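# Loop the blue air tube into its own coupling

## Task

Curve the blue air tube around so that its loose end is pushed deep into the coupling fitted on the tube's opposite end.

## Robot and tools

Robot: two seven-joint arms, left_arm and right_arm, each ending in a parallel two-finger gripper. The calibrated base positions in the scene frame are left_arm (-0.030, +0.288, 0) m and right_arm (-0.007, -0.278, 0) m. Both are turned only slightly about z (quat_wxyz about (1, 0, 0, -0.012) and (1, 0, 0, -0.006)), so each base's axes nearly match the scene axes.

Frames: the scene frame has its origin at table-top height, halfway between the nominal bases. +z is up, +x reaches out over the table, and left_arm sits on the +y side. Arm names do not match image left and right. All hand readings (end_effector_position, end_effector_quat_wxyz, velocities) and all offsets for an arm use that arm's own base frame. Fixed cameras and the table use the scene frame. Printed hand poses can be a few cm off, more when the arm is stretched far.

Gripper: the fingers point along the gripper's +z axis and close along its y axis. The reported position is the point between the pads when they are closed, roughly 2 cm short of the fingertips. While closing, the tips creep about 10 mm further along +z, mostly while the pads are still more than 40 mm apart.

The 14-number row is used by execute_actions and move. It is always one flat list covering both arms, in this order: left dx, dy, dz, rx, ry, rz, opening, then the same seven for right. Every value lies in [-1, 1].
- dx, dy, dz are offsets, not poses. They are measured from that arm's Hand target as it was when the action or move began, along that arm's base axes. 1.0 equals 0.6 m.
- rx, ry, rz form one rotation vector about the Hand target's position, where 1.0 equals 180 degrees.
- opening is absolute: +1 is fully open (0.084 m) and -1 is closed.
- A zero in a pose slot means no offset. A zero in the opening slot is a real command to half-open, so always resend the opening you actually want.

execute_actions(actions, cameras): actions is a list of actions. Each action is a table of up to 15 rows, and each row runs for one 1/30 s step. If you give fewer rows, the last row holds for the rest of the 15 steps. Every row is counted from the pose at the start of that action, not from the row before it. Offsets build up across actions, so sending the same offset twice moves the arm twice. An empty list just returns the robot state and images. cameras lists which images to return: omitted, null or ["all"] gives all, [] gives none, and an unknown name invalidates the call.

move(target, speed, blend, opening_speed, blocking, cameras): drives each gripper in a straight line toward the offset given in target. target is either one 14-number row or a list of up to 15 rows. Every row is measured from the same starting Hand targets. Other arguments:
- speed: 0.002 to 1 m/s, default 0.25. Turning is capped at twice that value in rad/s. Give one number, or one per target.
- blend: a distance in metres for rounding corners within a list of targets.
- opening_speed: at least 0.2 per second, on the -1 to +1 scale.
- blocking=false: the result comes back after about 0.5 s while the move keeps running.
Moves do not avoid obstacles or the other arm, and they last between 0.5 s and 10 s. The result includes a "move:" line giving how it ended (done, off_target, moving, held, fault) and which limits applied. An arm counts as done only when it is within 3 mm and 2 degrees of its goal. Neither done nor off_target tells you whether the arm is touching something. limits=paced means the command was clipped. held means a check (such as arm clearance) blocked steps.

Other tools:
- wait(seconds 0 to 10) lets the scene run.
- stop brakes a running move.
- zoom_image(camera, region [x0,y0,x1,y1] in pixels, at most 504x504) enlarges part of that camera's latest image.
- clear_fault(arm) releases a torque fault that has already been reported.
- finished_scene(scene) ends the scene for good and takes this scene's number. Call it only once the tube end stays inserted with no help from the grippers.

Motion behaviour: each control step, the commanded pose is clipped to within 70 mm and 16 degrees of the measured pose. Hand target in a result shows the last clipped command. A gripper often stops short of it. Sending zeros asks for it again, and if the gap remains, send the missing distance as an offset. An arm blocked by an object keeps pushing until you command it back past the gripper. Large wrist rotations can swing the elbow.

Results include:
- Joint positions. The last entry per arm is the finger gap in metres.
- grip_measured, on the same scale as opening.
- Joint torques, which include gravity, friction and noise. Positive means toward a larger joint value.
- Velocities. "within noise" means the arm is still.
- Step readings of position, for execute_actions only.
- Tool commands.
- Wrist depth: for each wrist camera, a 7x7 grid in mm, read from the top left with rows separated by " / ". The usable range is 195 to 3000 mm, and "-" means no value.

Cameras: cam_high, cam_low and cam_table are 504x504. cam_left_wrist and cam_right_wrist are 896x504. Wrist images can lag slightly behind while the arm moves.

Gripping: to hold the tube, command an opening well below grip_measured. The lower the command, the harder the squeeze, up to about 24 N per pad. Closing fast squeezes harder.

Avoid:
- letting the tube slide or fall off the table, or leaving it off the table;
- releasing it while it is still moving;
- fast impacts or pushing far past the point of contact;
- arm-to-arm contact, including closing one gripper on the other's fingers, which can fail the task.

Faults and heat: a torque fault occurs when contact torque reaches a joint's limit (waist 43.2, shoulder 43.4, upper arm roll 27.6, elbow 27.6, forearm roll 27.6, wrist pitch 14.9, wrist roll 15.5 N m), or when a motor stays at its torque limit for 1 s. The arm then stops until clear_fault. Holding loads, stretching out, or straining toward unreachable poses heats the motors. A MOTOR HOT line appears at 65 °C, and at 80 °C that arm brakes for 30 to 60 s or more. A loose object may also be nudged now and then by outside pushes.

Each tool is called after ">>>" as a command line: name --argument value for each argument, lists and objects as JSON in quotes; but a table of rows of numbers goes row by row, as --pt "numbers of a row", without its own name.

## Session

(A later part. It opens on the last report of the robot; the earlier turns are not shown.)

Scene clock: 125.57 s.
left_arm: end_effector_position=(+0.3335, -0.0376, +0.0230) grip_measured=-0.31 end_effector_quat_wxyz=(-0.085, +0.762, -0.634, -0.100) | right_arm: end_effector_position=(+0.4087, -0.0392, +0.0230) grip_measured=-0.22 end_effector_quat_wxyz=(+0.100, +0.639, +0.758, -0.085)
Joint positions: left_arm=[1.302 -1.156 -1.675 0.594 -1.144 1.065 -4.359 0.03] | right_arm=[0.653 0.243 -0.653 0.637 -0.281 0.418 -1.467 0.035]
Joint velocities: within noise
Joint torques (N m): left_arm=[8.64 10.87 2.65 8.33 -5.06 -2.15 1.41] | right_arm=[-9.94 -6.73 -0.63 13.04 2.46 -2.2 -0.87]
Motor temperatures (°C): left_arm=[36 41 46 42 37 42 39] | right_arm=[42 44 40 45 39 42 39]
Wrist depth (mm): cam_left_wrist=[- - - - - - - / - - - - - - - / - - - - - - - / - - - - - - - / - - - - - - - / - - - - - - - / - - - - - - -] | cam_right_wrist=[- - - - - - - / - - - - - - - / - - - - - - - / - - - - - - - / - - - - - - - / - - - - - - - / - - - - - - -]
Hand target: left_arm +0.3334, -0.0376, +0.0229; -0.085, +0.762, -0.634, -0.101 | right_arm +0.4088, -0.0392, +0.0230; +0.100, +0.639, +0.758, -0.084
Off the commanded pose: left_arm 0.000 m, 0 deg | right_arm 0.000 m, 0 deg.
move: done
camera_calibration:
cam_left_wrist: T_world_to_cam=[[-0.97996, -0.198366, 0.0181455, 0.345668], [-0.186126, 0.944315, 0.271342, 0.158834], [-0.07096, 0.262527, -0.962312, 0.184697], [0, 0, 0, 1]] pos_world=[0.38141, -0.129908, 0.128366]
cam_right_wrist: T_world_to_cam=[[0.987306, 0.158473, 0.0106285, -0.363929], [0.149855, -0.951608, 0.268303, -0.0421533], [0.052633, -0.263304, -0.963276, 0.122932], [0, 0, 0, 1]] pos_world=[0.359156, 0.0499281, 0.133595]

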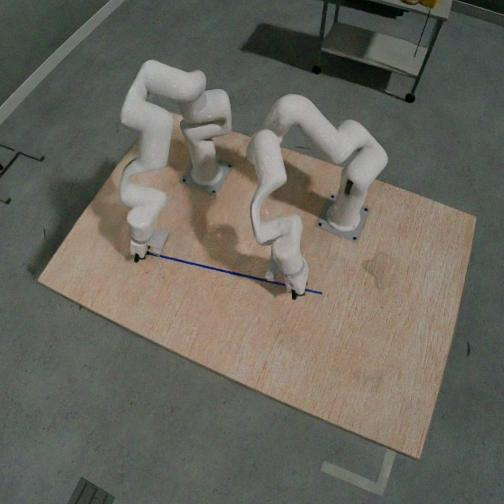

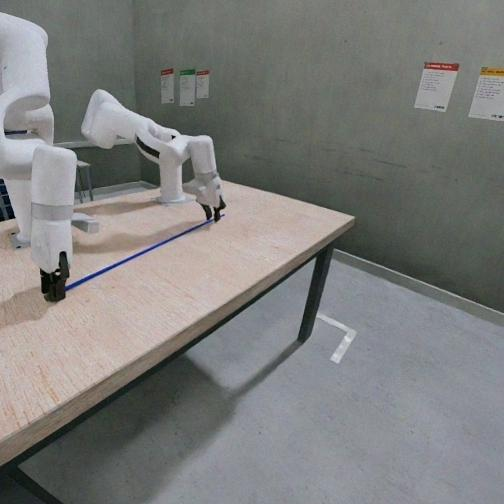

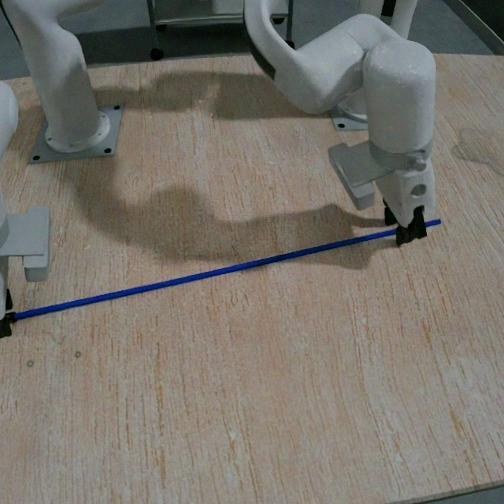

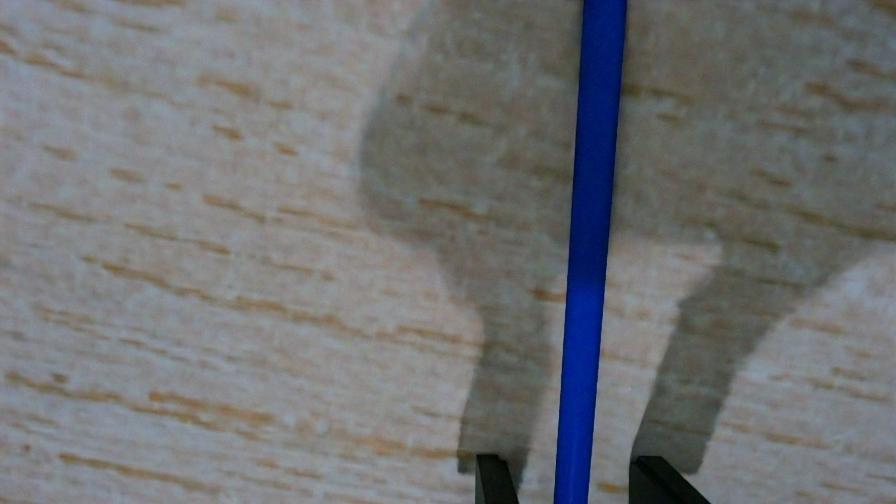

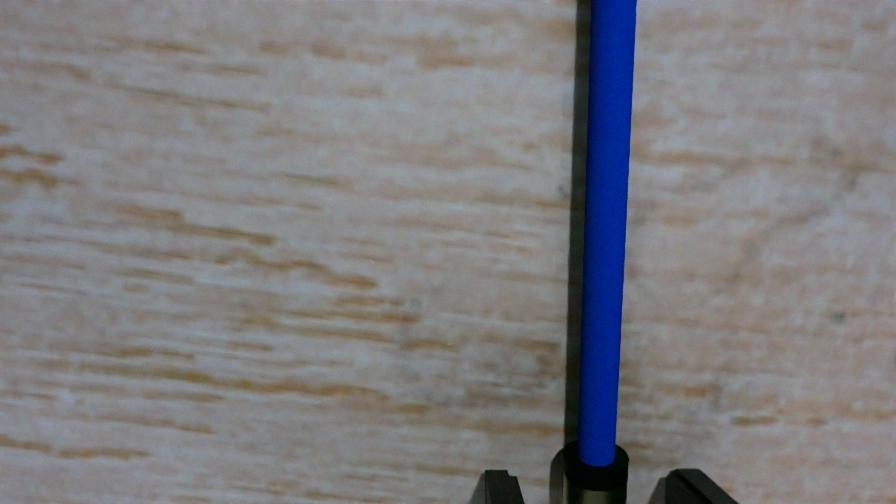

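>>> move --pt "0.0046 -0.0246 0 0 0 0 -0.3 0 0 0 0 0 0 -0.2" --pt "0.0046 -0.0246 0 0 0 0 -1 0 0 0 0 0 0 -1" --speed 0.06 --opening_speed 0.6

>>> zoom_image --camera "cam_table" --region '[380, 100, 504, 260]'

>>> zoom_image --camera "cam_low" --region '[0, 220, 120, 320]'

Scene clock: 138.07 s.
left_arm: end_effector_position=(+0.3362, -0.0524, +0.0229) grip_measured=-0.83 end_effector_quat_wxyz=(-0.085, +0.762, -0.634, -0.101) | right_arm: end_effector_position=(+0.4088, -0.0392, +0.0230) grip_measured=-0.69 end_effector_quat_wxyz=(+0.100, +0.639, +0.758, -0.084)
Joint positions: left_arm=[1.286 -1.16 -1.679 0.618 -1.136 1.08 -4.4 0.007] | right_arm=[0.653 0.243 -0.653 0.637 -0.28 0.418 -1.467 0.014]
Joint velocities: within noise
Joint torques (N m): left_arm=[7.14 13.2 1.29 -1.49 0.05 2.46 -0.86] | right_arm=[-9.08 -6.75 -1.33 3.27 2.41 0.63 -0.72]
Motor temperatures (°C): left_arm=[36 41 45 41 37 42 39] | right_arm=[42 44 40 45 39 42 39]
Wrist depth (mm): cam_left_wrist=[- - - - - - - / - - - - - - - / - - - - - - - / - - - - - - - / - - - - - - - / - - - - - - - / - - - - - - -] | cam_right_wrist=[- - - - - - - / - - - - - - - / - - - - - - - / - - - - - - - / - - - - - - - / - - - - - - - / - - - - - - -]
Hand target: left_arm +0.3362, -0.0524, +0.0229; -0.085, +0.762, -0.634, -0.101 | right_arm +0.4088, -0.0392, +0.0230; +0.100, +0.639, +0.758, -0.084
Off the commanded pose: left_arm 0.000 m, 0 deg | right_arm 0.000 m, 0 deg.
move: done
camera_calibration:
cam_left_wrist: T_world_to_cam=[[-0.979949, -0.198381, 0.0185687, 0.345319], [-0.186031, 0.94434, 0.271322, 0.173309], [-0.0713601, 0.262427, -0.96231, 0.188818], [0, 0, 0, 1]] pos_world=[0.38411, -0.144709, 0.128267]
cam_right_wrist: T_world_to_cam=[[0.987308, 0.158458, 0.0106328, -0.363929], [0.149839, -0.95161, 0.268303, -0.0421474], [0.052633, -0.263305, -0.963276, 0.122932], [0, 0, 0, 1]] pos_world=[0.359156, 0.0499281, 0.133595]

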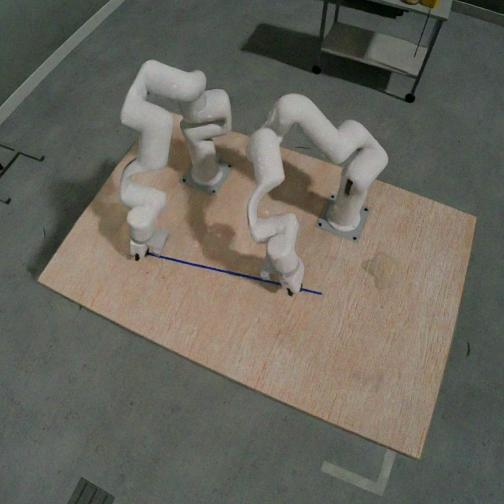

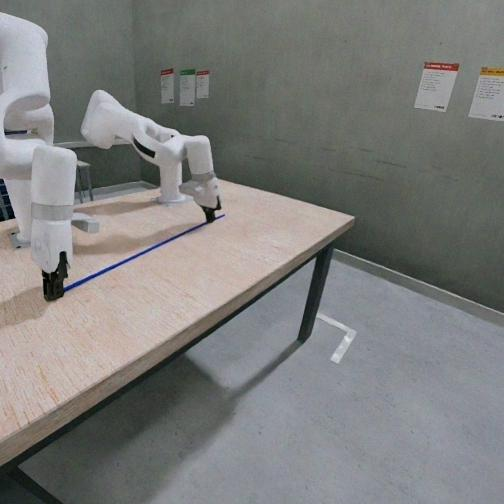

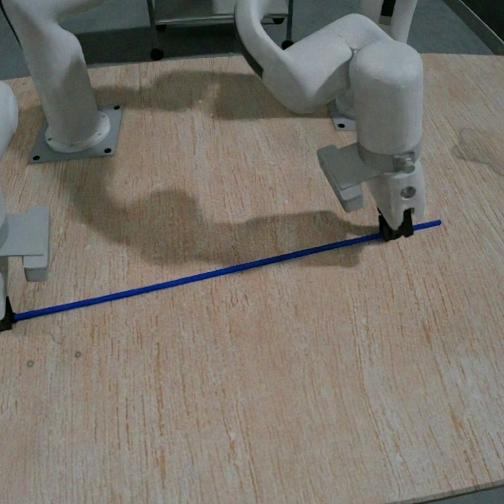

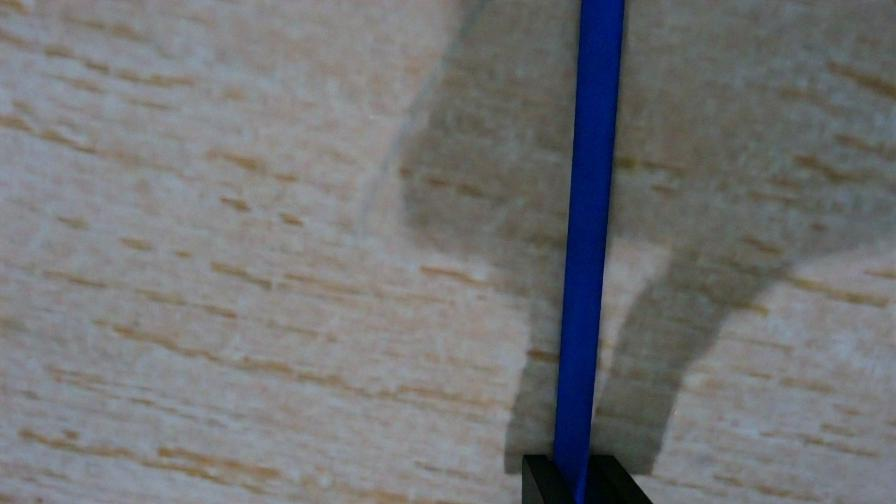

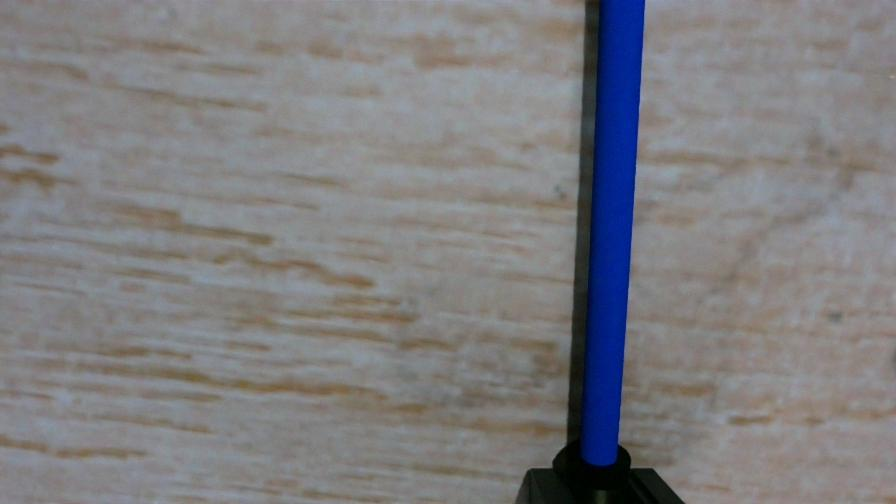

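Scaled by 3.150 from the camera's 504x504 image, which has a finer 720x720 frame.

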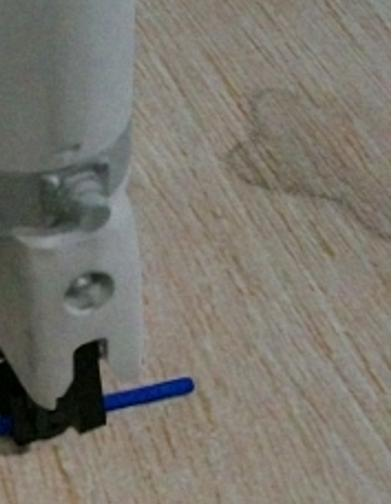

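Scaled by 4.200 from the camera's 504x504 image, which has a finer 720x720 frame.

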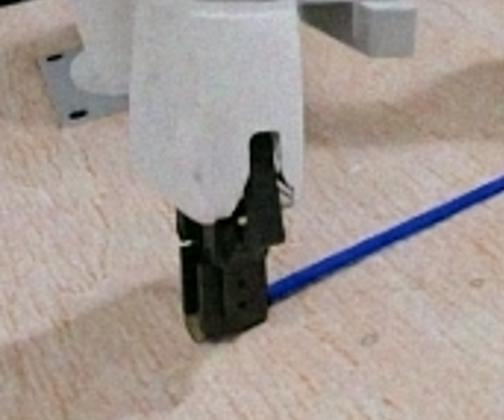

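>>> move --target '[0,0,0.1,0,0,0,-1,0,0,0.1,0,0,0,-1]' --speed 0.08

>>> zoom_image --camera "cam_table" --region '[380, 100, 504, 260]'

>>> zoom_image --camera "cam_low" --region '[20, 180, 240, 320]'

Scene clock: 149.83 s.
left_arm: end_effector_position=(+0.3362, -0.0524, +0.0829) grip_measured=-0.84 end_effector_quat_wxyz=(-0.085, +0.762, -0.634, -0.101) | right_arm: end_effector_position=(+0.4088, -0.0393, +0.0830) grip_measured=-0.69 end_effector_quat_wxyz=(+0.100, +0.639, +0.758, -0.084)
Joint positions: left_arm=[1.214 -1.146 -1.475 0.628 -0.976 1.197 -4.424 0.007] | right_arm=[0.695 0.034 -0.697 0.662 -0.408 0.632 -1.411 0.014]
Joint velocities: within noise
Joint torques (N m): left_arm=[-6.25 16.96 15.46 12.41 3.99 -0.2 -1.1] | right_arm=[8.86 -16.75 -0.35 14.84 -1.96 -0.36 0.79]
Motor temperatures (°C): left_arm=[36 41 44 40 37 42 39] | right_arm=[42 44 40 42 39 42 39]
Wrist depth (mm): cam_left_wrist=[- - - - - - - / - - - - - - - / - - - - - - - / 197 197 198 199 198 198 199 / 202 203 202 204 205 206 206 / 210 210 211 212 212 214 215 / 217 217 218 219 220 220 221] | cam_right_wrist=[- - - - - - - / - - - - - - - / - - - - - - - / 199 198 198 198 198 198 198 / 206 206 206 205 205 205 205 / 212 212 211 211 211 211 211 / 220 220 219 217 - 219 216]
Hand target: left_arm +0.3362, -0.0524, +0.0829; -0.085, +0.762, -0.634, -0.101 | right_arm +0.4088, -0.0392, +0.0830; +0.100, +0.639, +0.758, -0.084
Off the commanded pose: left_arm 0.000 m, 0 deg | right_arm 0.000 m, 0 deg.
move: done
camera_calibration:
cam_left_wrist: T_world_to_cam=[[-0.979949, -0.198381, 0.0185687, 0.344205], [-0.186031, 0.94434, 0.271322, 0.15703], [-0.0713601, 0.262427, -0.96231, 0.246556], [0, 0, 0, 1]] pos_world=[0.38411, -0.144709, 0.188267]
cam_right_wrist: T_world_to_cam=[[0.987323, 0.158364, 0.0106591, -0.364573], [0.149741, -0.951626, 0.268303, -0.0582096], [0.0526329, -0.263305, -0.963276, 0.180728], [0, 0, 0, 1]] pos_world=[0.359155, 0.0499282, 0.193595]

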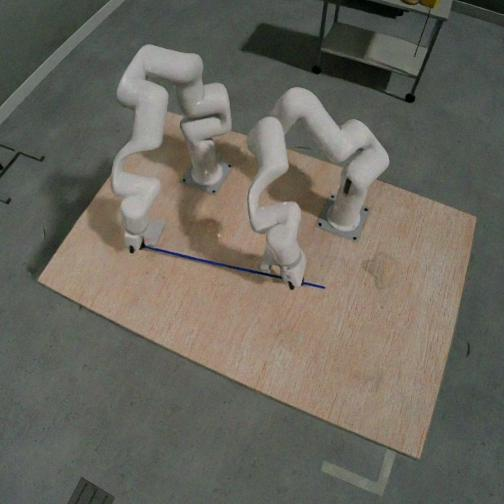

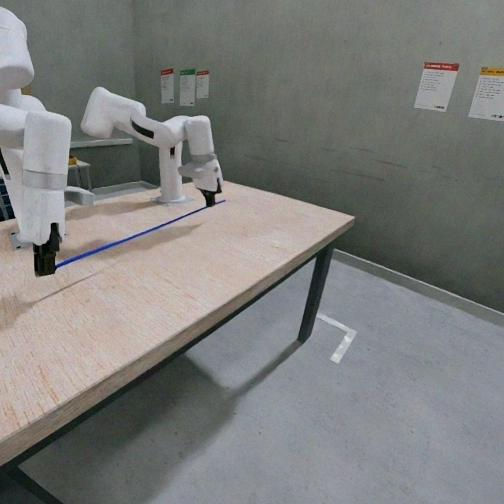

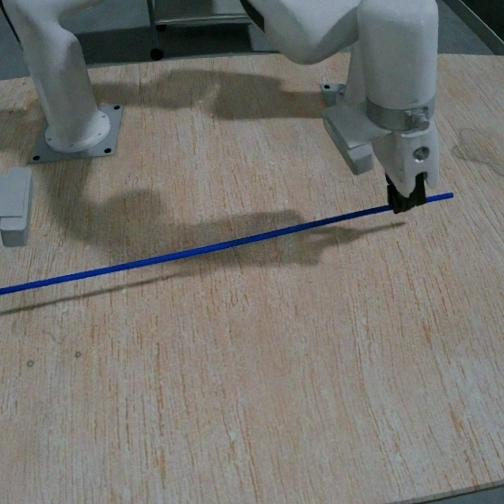

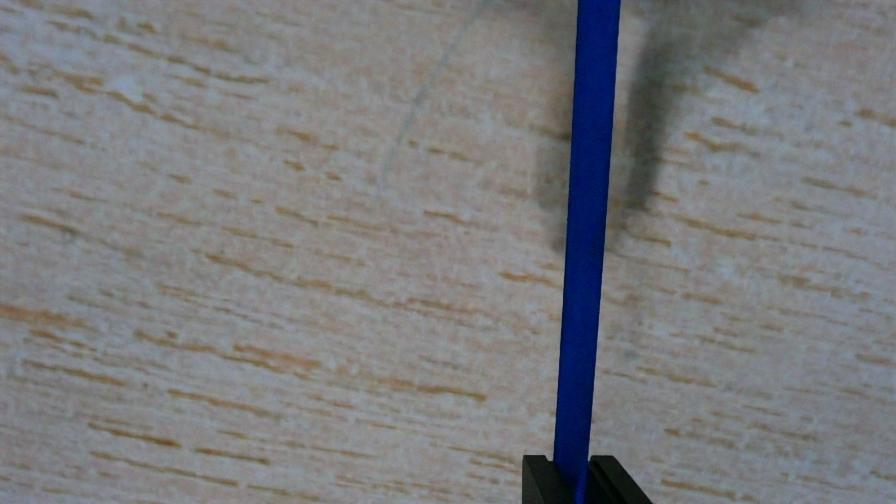

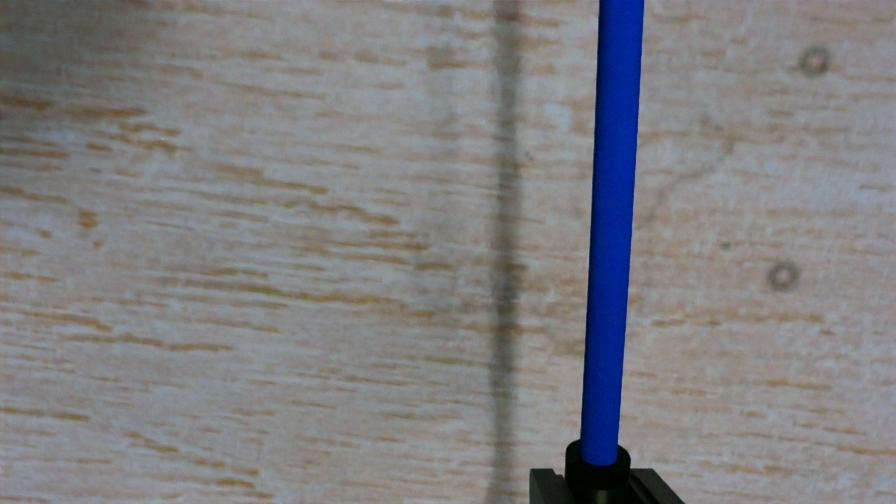

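Scaled by 3.150 from the camera's 504x504 image, which has a finer 720x720 frame.

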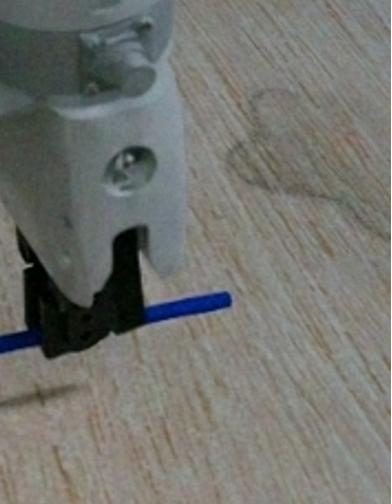

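Scaled by 2.291 from the camera's 504x504 image, which has a finer 720x720 frame.

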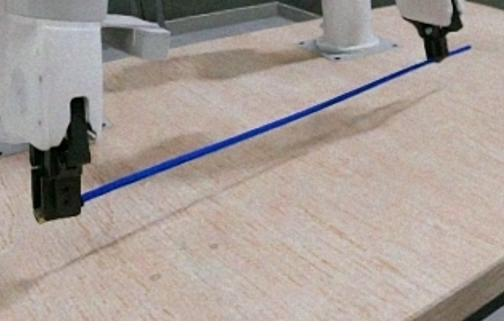

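>>> move --pt "0.0217 0.0037 0 0 0 -0.1055 -1 0.0035 0.0135 0 0 0 0.0945 -1" --pt "0.0452 -0.006 0 0 0 -0.2111 -1 0.0055 0.0393 0 0 0 0.1889 -1" --pt "0.0698 -0.0272 0 0 0 -0.3166 -1 0.0065 0.077 0 0 0 0.2834 -1" --speed 0.12 --blend 0.01

Scene clock: 175.43 s.
left_arm: end_effector_position=(+0.3781, -0.0687, +0.0829) grip_measured=-0.84 end_effector_quat_wxyz=(+0.122, -0.368, +0.921, +0.048) | right_arm: end_effector_position=(+0.4127, +0.0070, +0.0830) grip_measured=-0.69 end_effector_quat_wxyz=(+0.126, +0.251, +0.959, -0.033)
Joint positions: left_arm=[1.153 -0.936 -1.515 0.561 -1.068 0.818 -3.45 0.007] | right_arm=[0.726 -0.058 -0.702 0.523 -0.476 0.378 -2.183 0.014]
Joint velocities: within noise
Joint torques (N m): left_arm=[7.67 15.52 8.71 6.64 -3.19 -3.21 1.58] | right_arm=[8.74 -14.81 -1.83 8.59 2.57 -2.54 -0.65]
Motor temperatures (°C): left_arm=[36 41 50 41 37 42 39] | right_arm=[42 44 40 45 39 42 39]
Wrist depth (mm): cam_left_wrist=[- - - - - - - / - - - - - - - / - - - - - - - / 197 198 198 198 198 198 199 / 202 203 202 204 205 205 206 / 210 211 211 210 211 213 214 / 216 217 218 218 219 220 221] | cam_right_wrist=[- - - - - - - / - - - - - - - / - 195 - - - - - / 198 199 198 198 198 198 198 / 205 205 206 205 205 205 205 / 211 211 211 211 211 211 211 / 219 219 219 217 - 219 217]
Hand target: left_arm +0.3781, -0.0687, +0.0829; +0.122, -0.368, +0.921, +0.048 | right_arm +0.4127, +0.0070, +0.0830; +0.126, +0.251, +0.959, -0.033
Off the commanded pose: left_arm 0.000 m, 0 deg | right_arm 0.000 m, 0 deg.
move: done
camera_calibration:
cam_left_wrist: T_world_to_cam=[[-0.700152, 0.713753, 0.0185441, 0.338958], [0.69062, 0.670412, 0.271277, -0.169988], [0.181193, 0.202742, -0.962323, 0.15425], [0, 0, 0, 1]] pos_world=[0.32677, -0.159243, 0.188267]
cam_right_wrist: T_world_to_cam=[[0.498037, 0.867091, 0.0106305, -0.178807], [0.833915, -0.482271, 0.268329, -0.300438], [0.237792, -0.124773, -0.963269, 0.115314], [0, 0, 0, 1]] pos_world=[0.312172, 0.0245366, 0.193595]

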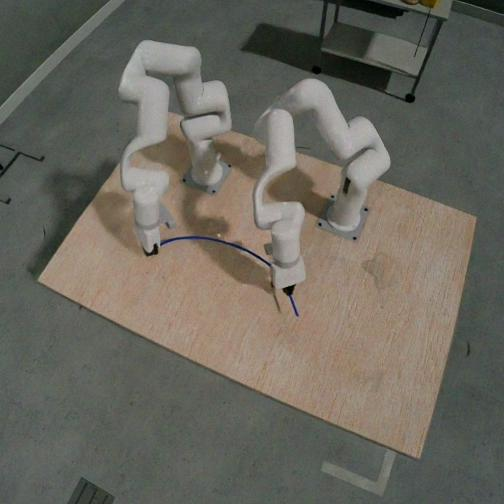

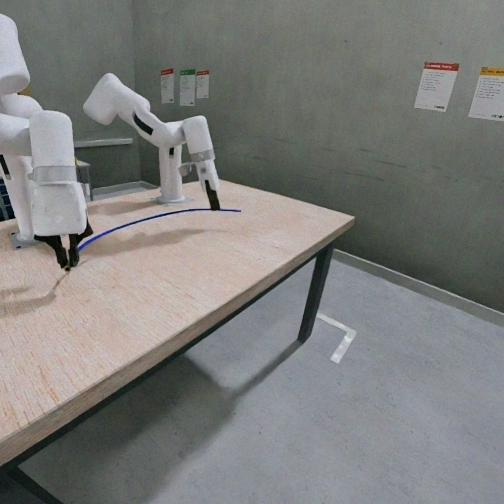

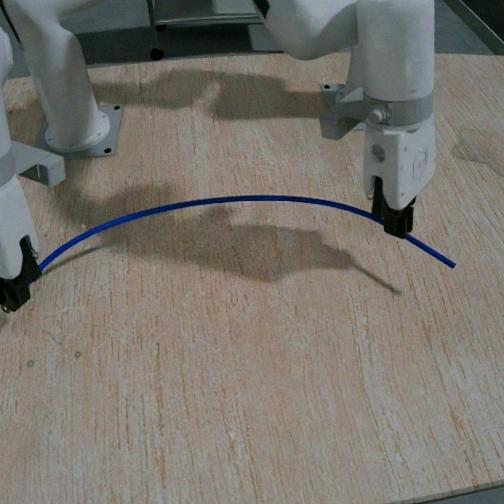

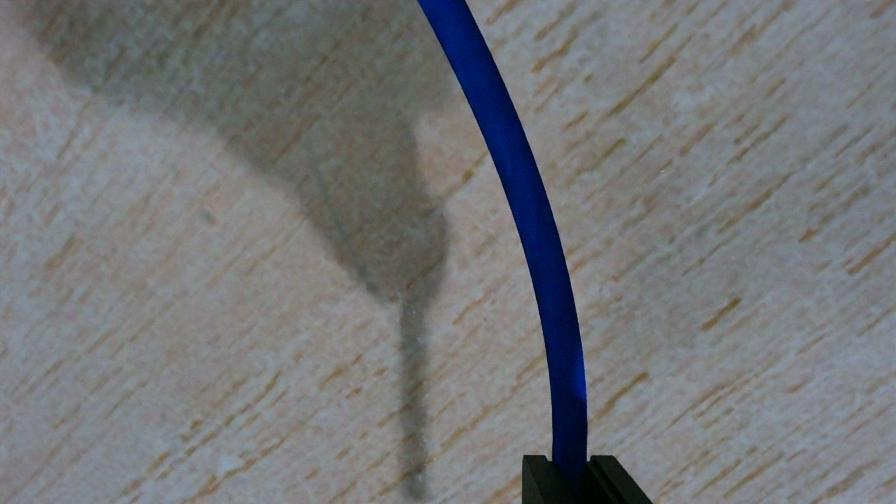

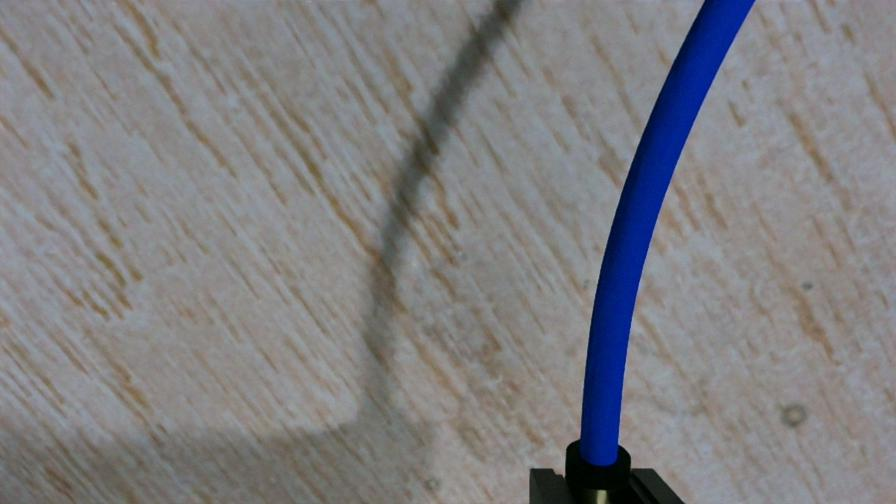

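>>> move --pt "0.0249 -0.031 0 0 0 -0.1055 -1 0.0012 0.0472 0 0 0 0.0945 -1" --pt "0.049 -0.0685 0 0 0 -0.2111 -1 0.0028 0.101 0 0 0 0.1889 -1" --pt "0.0719 -0.11 0 0 0 -0.3166 -1 0.006 0.1587 0 0 0 0.2834 -1" --speed 0.12 --blend 0.01

Scene clock: 184.03 s.
left_arm: end_effector_position=(+0.4212, -0.1347, +0.0829) grip_measured=-0.84 end_effector_quat_wxyz=(+0.130, +0.116, +0.985, -0.016) | right_arm: end_effector_position=(+0.4162, +0.1022, +0.0830) grip_measured=-0.69 end_effector_quat_wxyz=(+0.128, -0.187, +0.974, +0.024)
Joint positions: left_arm=[1.276 -0.594 -1.654 0.663 -1.099 0.604 -2.448 0.007] | right_arm=[0.962 -0.019 -0.726 0.526 0.086 0.281 -3.366 0.014]
Joint velocities: within noise
Joint torques (N m): left_arm=[7.75 15.01 6.07 19.12 2.1 -3.21 1.6] | right_arm=[9.09 -3.29 -1.56 14.4 2.18 -0.9 -0.91]
Motor temperatures (°C): left_arm=[36 41 48 42 37 42 39] | right_arm=[42 44 40 45 39 42 39]
Wrist depth (mm): cam_left_wrist=[- - - - - - - / - - - - - - - / - - - - - - - / 197 197 198 197 197 198 199 / 203 203 202 204 203 205 205 / 210 211 211 212 212 213 214 / 216 217 218 218 219 219 220] | cam_right_wrist=[- - - - - - - / - - - - - - - / - - - - - - 195 / 198 198 198 198 198 198 198 / 205 205 205 205 203 205 205 / 211 211 211 211 211 211 211 / 218 219 219 217 - 219 217]
Hand target: left_arm +0.4212, -0.1347, +0.0829; +0.130, +0.116, +0.985, -0.016 | right_arm +0.4163, +0.1022, +0.0830; +0.128, -0.187, +0.974, +0.024
Off the commanded pose: left_arm 0.000 m, 0 deg | right_arm 0.000 m, 0 deg.
move: done
camera_calibration:
cam_left_wrist: T_world_to_cam=[[0.217005, 0.975993, 0.0186333, 0.0651885], [0.938437, -0.213834, 0.271314, -0.379114], [0.268785, -0.0413903, -0.96231, 0.0900149], [0, 0, 0, 1]] pos_world=[0.317434, -0.140965, 0.188267]
cam_right_wrist: T_world_to_cam=[[-0.360624, 0.932652, 0.0105129, 0.0875849], [0.899519, 0.344788, 0.268304, -0.369375], [0.24661, 0.106214, -0.963277, 0.0990487], [0, 0, 0, 1]] pos_world=[0.339419, 0.0351498, 0.193595]

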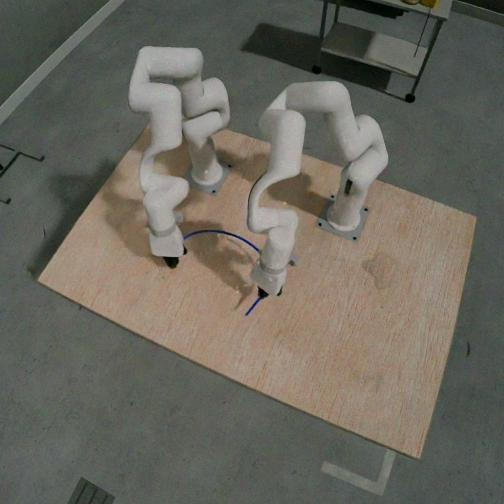

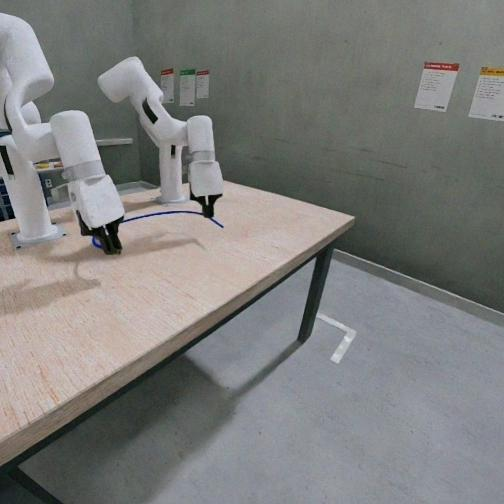

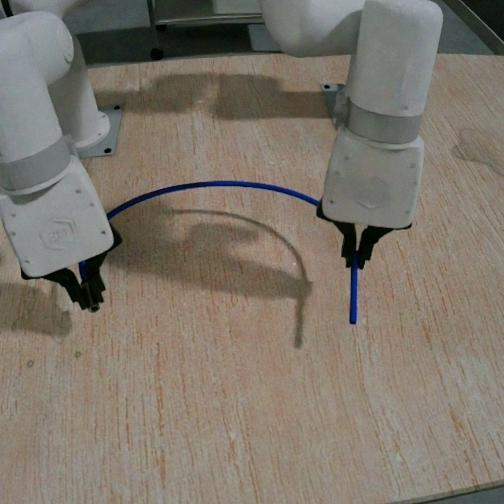

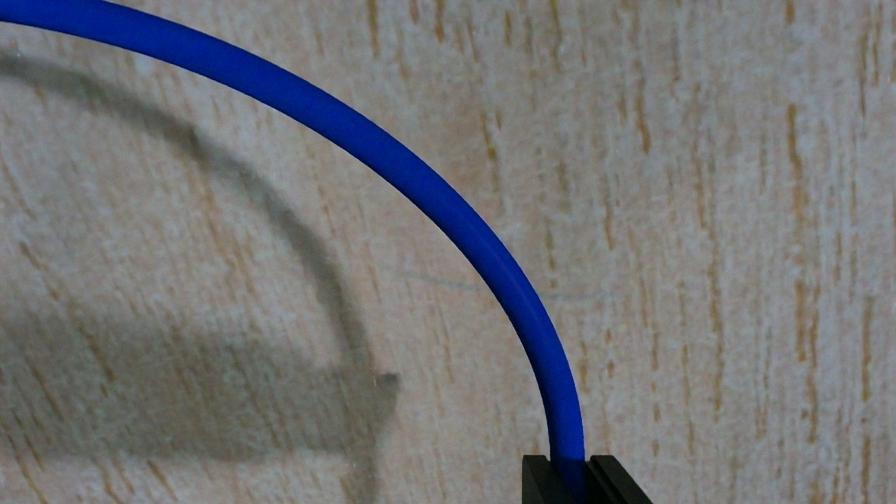

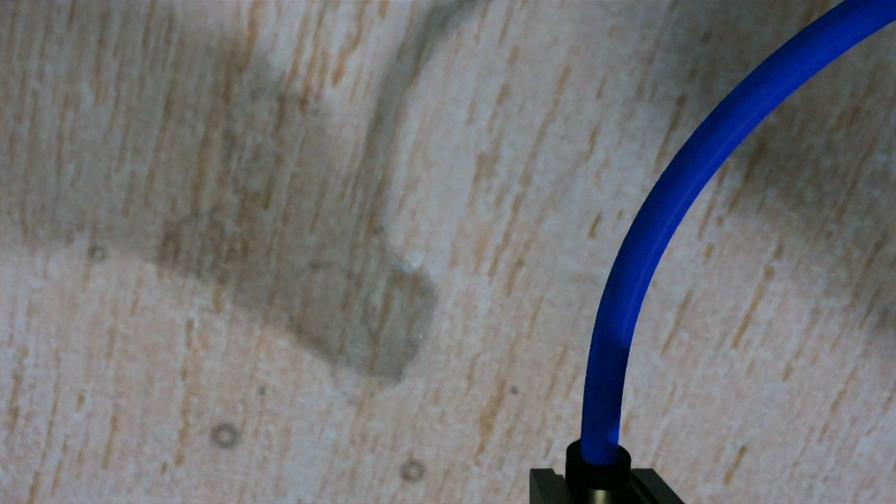

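>>> move --pt "0.0211 -0.042 0 0 0 -0.1055 -1 0.0048 0.0583 0 0 0 0.0945 -1" --pt "0.0401 -0.071 0 0 0 -0.2111 -1 0.0115 0.1033 0 0 0 0.1889 -1" --speed 0.12 --blend 0.01

>>> move --pt "0.017 -0.017 0 0 0 -0.1055 -1 0.0085 0.0337 0 0 0 0.0945 -1" --pt "0.0324 -0.024 0 0 0 -0.2111 -1 0.0187 0.0566 0 0 0 0.1889 -1" --speed 0.1 --blend 0.01

Scene clock: 193.60 s.
left_arm: end_effector_position=(+0.4453, -0.1773, +0.0829) grip_measured=-0.83 end_effector_quat_wxyz=(+0.118, +0.430, +0.893, -0.058) | right_arm: end_effector_position=(+0.4232, +0.1642, +0.0830) grip_measured=-0.69 end_effector_quat_wxyz=(+0.116, -0.463, +0.877, +0.061)
Joint positions: left_arm=[1.554 -0.467 -1.887 0.819 -1.022 0.675 -1.835 0.007] | right_arm=[0.974 0.097 -0.622 0.68 0.507 0.432 -4.199 0.014]
Joint velocities: within noise
Joint torques (N m): left_arm=[7.78 19.54 4.75 20.98 3.8 -0.18 1.64] | right_arm=[-10.07 -6.13 0.47 14.7 2.22 -0.79 -0.81]
Motor temperatures (°C): left_arm=[36 41 47 44 37 42 39] | right_arm=[42 44 40 46 39 42 39]
Wrist depth (mm): cam_left_wrist=[- - - - - - - / - - - - - - - / - - - - - - - / 198 198 - 197 197 198 198 / 203 203 204 - 203 204 205 / 211 211 212 212 212 212 213 / 217 217 217 218 217 219 219] | cam_right_wrist=[- - - - - - - / - - - - - - - / - - - - - - - / 198 198 198 198 198 198 199 / 205 205 205 203 205 206 205 / 210 211 211 211 211 211 211 / 218 218 219 217 215 219 217]
Hand target: left_arm +0.4453, -0.1773, +0.0829; +0.118, +0.430, +0.893, -0.058 | right_arm +0.4232, +0.1642, +0.0830; +0.116, -0.463, +0.877, +0.061
Off the commanded pose: left_arm 0.000 m, 0 deg | right_arm 0.000 m, 0 deg.
move: done
camera_calibration:
cam_left_wrist: T_world_to_cam=[[0.771816, 0.635575, 0.0185589, -0.205802], [0.607949, -0.746191, 0.271288, -0.357991], [0.186272, -0.198102, -0.962319, 0.0907481], [0, 0, 0, 1]] pos_world=[0.359578, -0.11835, 0.188267]
cam_right_wrist: T_world_to_cam=[[-0.820532, 0.571501, 0.0106423, 0.286177], [0.552924, 0.788865, 0.268267, -0.323155], [0.144919, 0.226006, -0.963286, 0.114139], [0, 0, 0, 1]] pos_world=[0.396957, 0.0655793, 0.193595]

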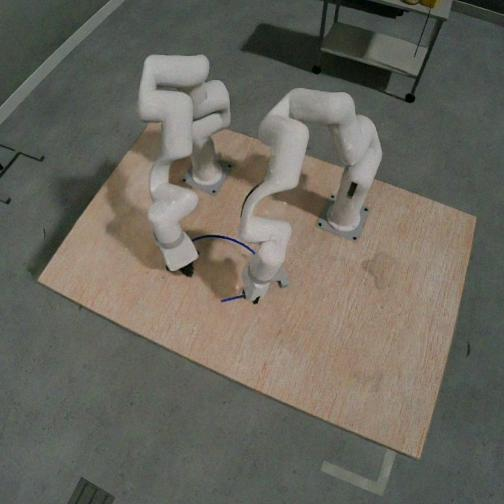

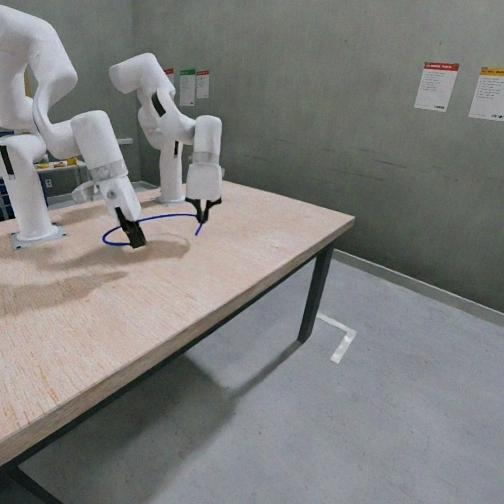

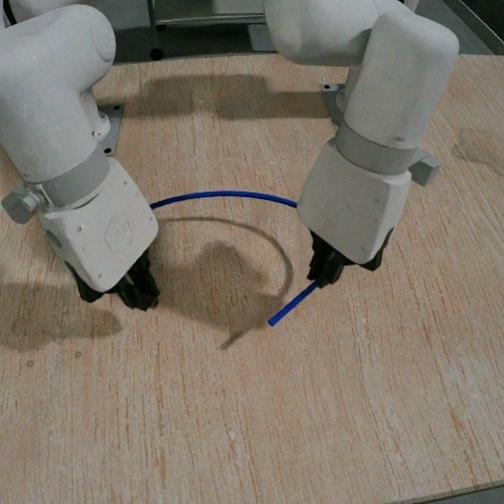

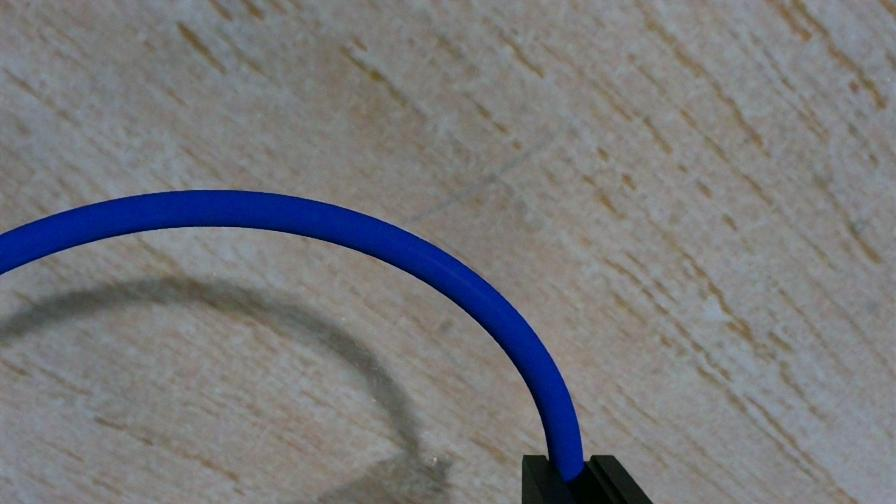

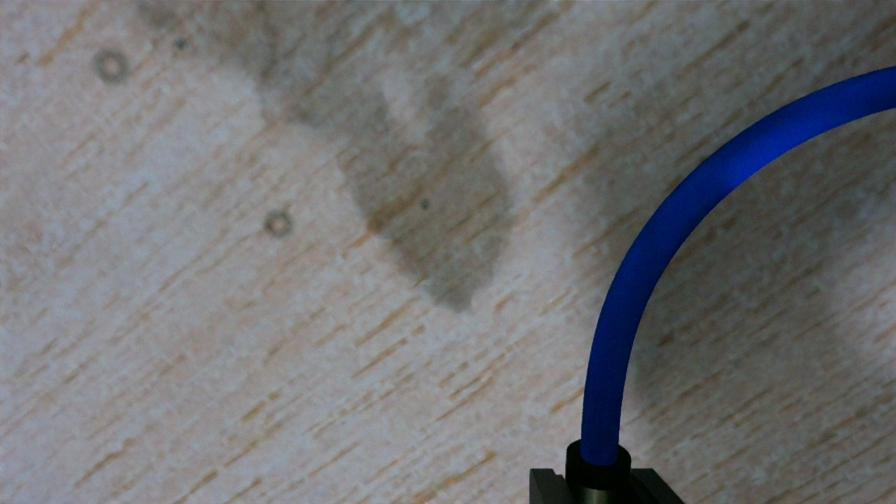

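Scene clock: 197.40 s.
left_arm: end_effector_position=(+0.4647, -0.1917, +0.0829) grip_measured=-0.83 end_effector_quat_wxyz=(+0.093, +0.697, +0.704, -0.093) | right_arm: end_effector_position=(+0.4344, +0.1981, +0.0830) grip_measured=-0.69 end_effector_quat_wxyz=(-0.093, +0.699, -0.703, -0.092)
Joint positions: left_arm=[1.86 -0.505 -2.095 1.024 -0.927 0.908 -1.241 0.007] | right_arm=[0.875 0.224 -0.53 0.88 0.592 0.675 -4.811 0.014]
Joint velocities: within noise
Joint torques (N m): left_arm=[7.78 17.27 5.15 21.79 4 0.05 1.7] | right_arm=[-10.51 -9.11 -1.13 14.87 1.94 -0.58 -0.93]
Motor temperatures (°C): left_arm=[36 41 46 45 37 42 39] | right_arm=[42 44 40 47 39 42 39]
Wrist depth (mm): cam_left_wrist=[- - - - - - - / - - - - - - - / - - - - - - - / 198 198 198 198 199 197 197 / 203 201 203 - 204 204 204 / 211 210 211 212 210 212 212 / 217 217 218 218 216 219 218] | cam_right_wrist=[- - - - - - - / - - - - - - - / - - - - - - - / 198 198 198 198 198 198 198 / 205 205 205 204 204 206 205 / 210 210 211 211 211 211 211 / 218 219 219 217 215 219 218]
Hand target: left_arm +0.4647, -0.1917, +0.0829; +0.093, +0.698, +0.704, -0.093 | right_arm +0.4344, +0.1981, +0.0830; -0.093, +0.699, -0.703, -0.092
Off the commanded pose: left_arm 0.000 m, 0 deg | right_arm 0.000 m, 0 deg.
move: done
camera_calibration:
cam_left_wrist: T_world_to_cam=[[0.999495, 0.0258123, 0.0185455, -0.434358], [0.0198171, -0.962287, 0.271315, -0.148695], [0.0248493, -0.27081, -0.962312, 0.145346], [0, 0, 0, 1]] pos_world=[0.433473, -0.0925148, 0.188267]
cam_right_wrist: T_world_to_cam=[[-0.999832, 0.0149204, 0.0106592, 0.464063], [0.0172334, 0.963199, 0.268237, -0.158018], [-0.00626469, 0.268375, -0.963294, 0.162105], [0, 0, 0, 1]] pos_world=[0.467724, 0.101774, 0.193595]

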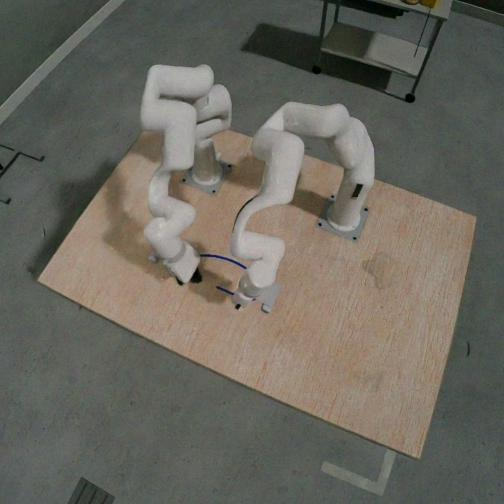

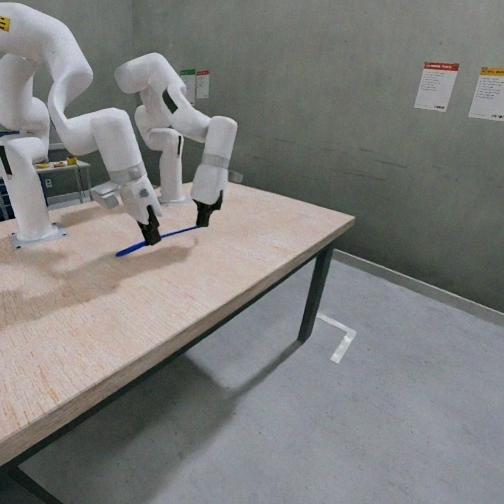

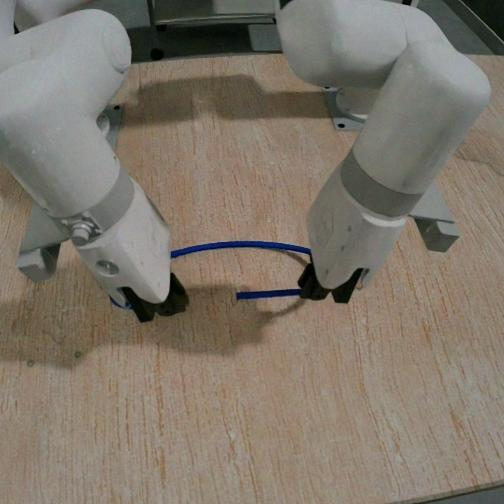

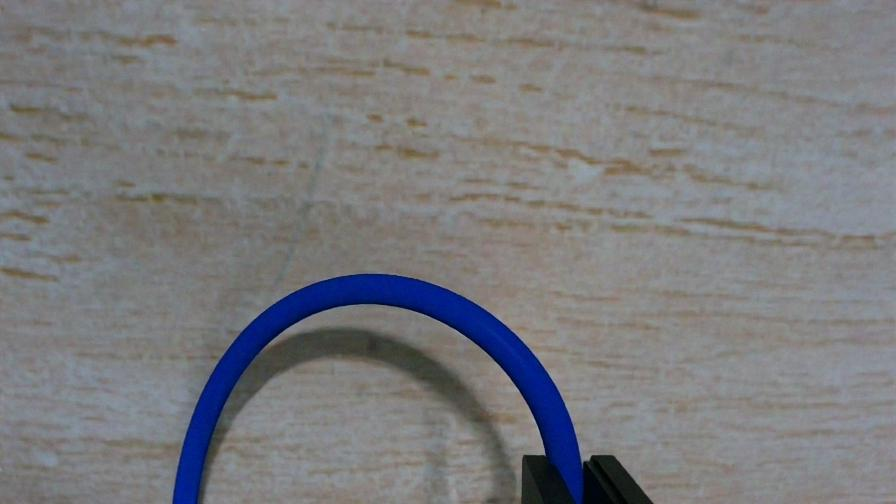

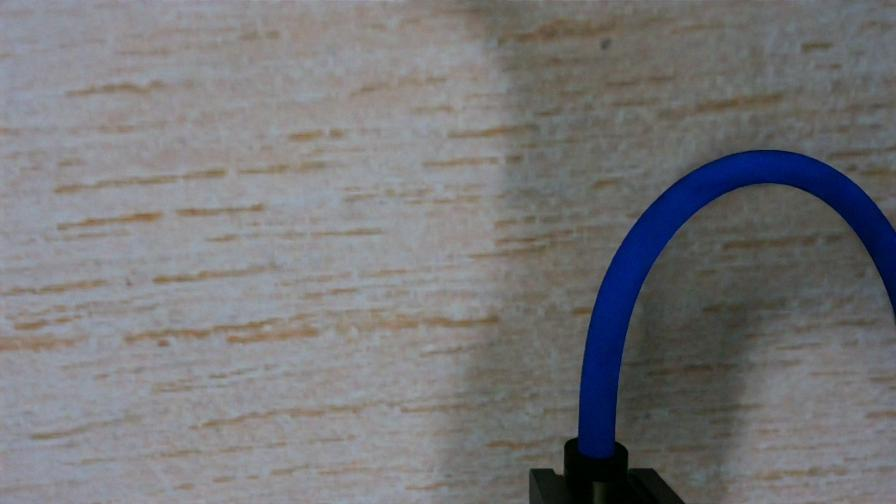

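>>> zoom_image --camera "cam_table" --region '[100, 220, 400, 360]'

>>> zoom_image --camera "cam_low" --region '[90, 180, 240, 290]'

>>> zoom_image --camera "cam_high" --region '[150, 230, 290, 320]'

Scaled by 1.680 from the camera's 504x504 image, which has a finer 720x720 frame.

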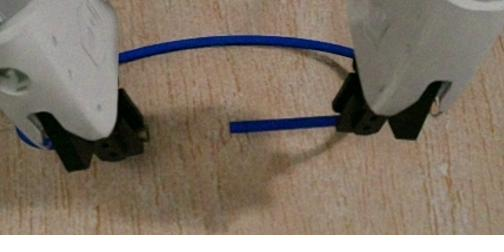

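Scaled by 3.360 from the camera's 504x504 image, which has a finer 720x720 frame.

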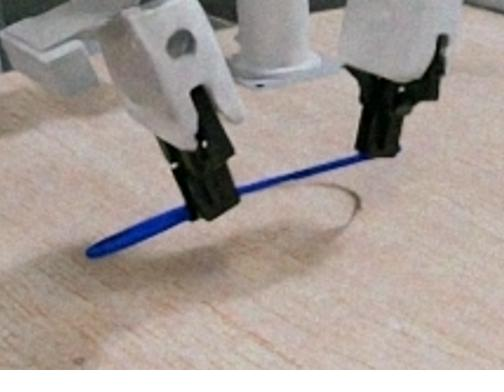

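Scaled by 3.600 from the camera's 504x504 image, which has a finer 720x720 frame.

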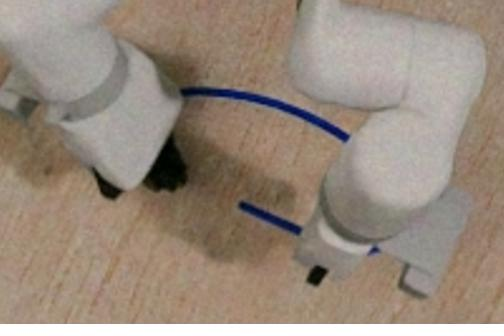

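>>> zoom_image --camera "cam_table" --region '[130, 260, 320, 340]'

>>> zoom_image --camera "cam_high" --region '[180, 260, 260, 310]'

>>> zoom_image --camera "cam_low" --region '[140, 215, 215, 255]'

Scaled by 2.653 from the camera's 504x504 image, which has a finer 720x720 frame.

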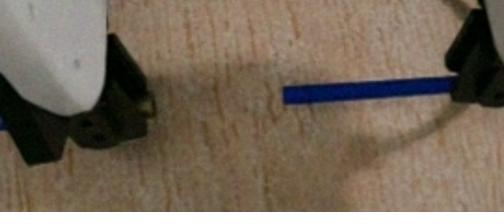

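Scaled by 6.300 from the camera's 504x504 image, which has a finer 720x720 frame.

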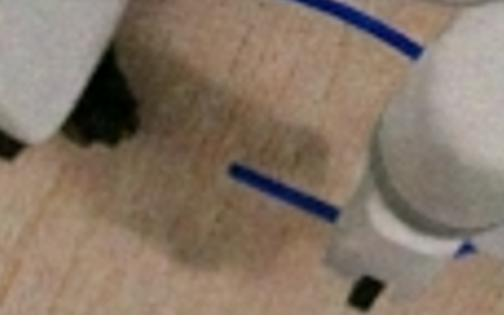

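Scaled by 6.720 from the camera's 504x504 image, which has a finer 720x720 frame.

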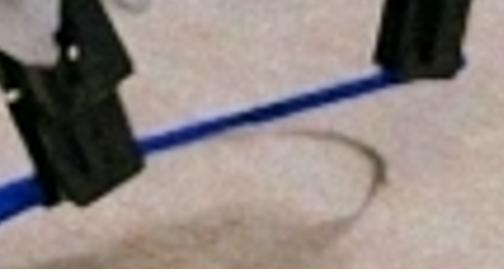

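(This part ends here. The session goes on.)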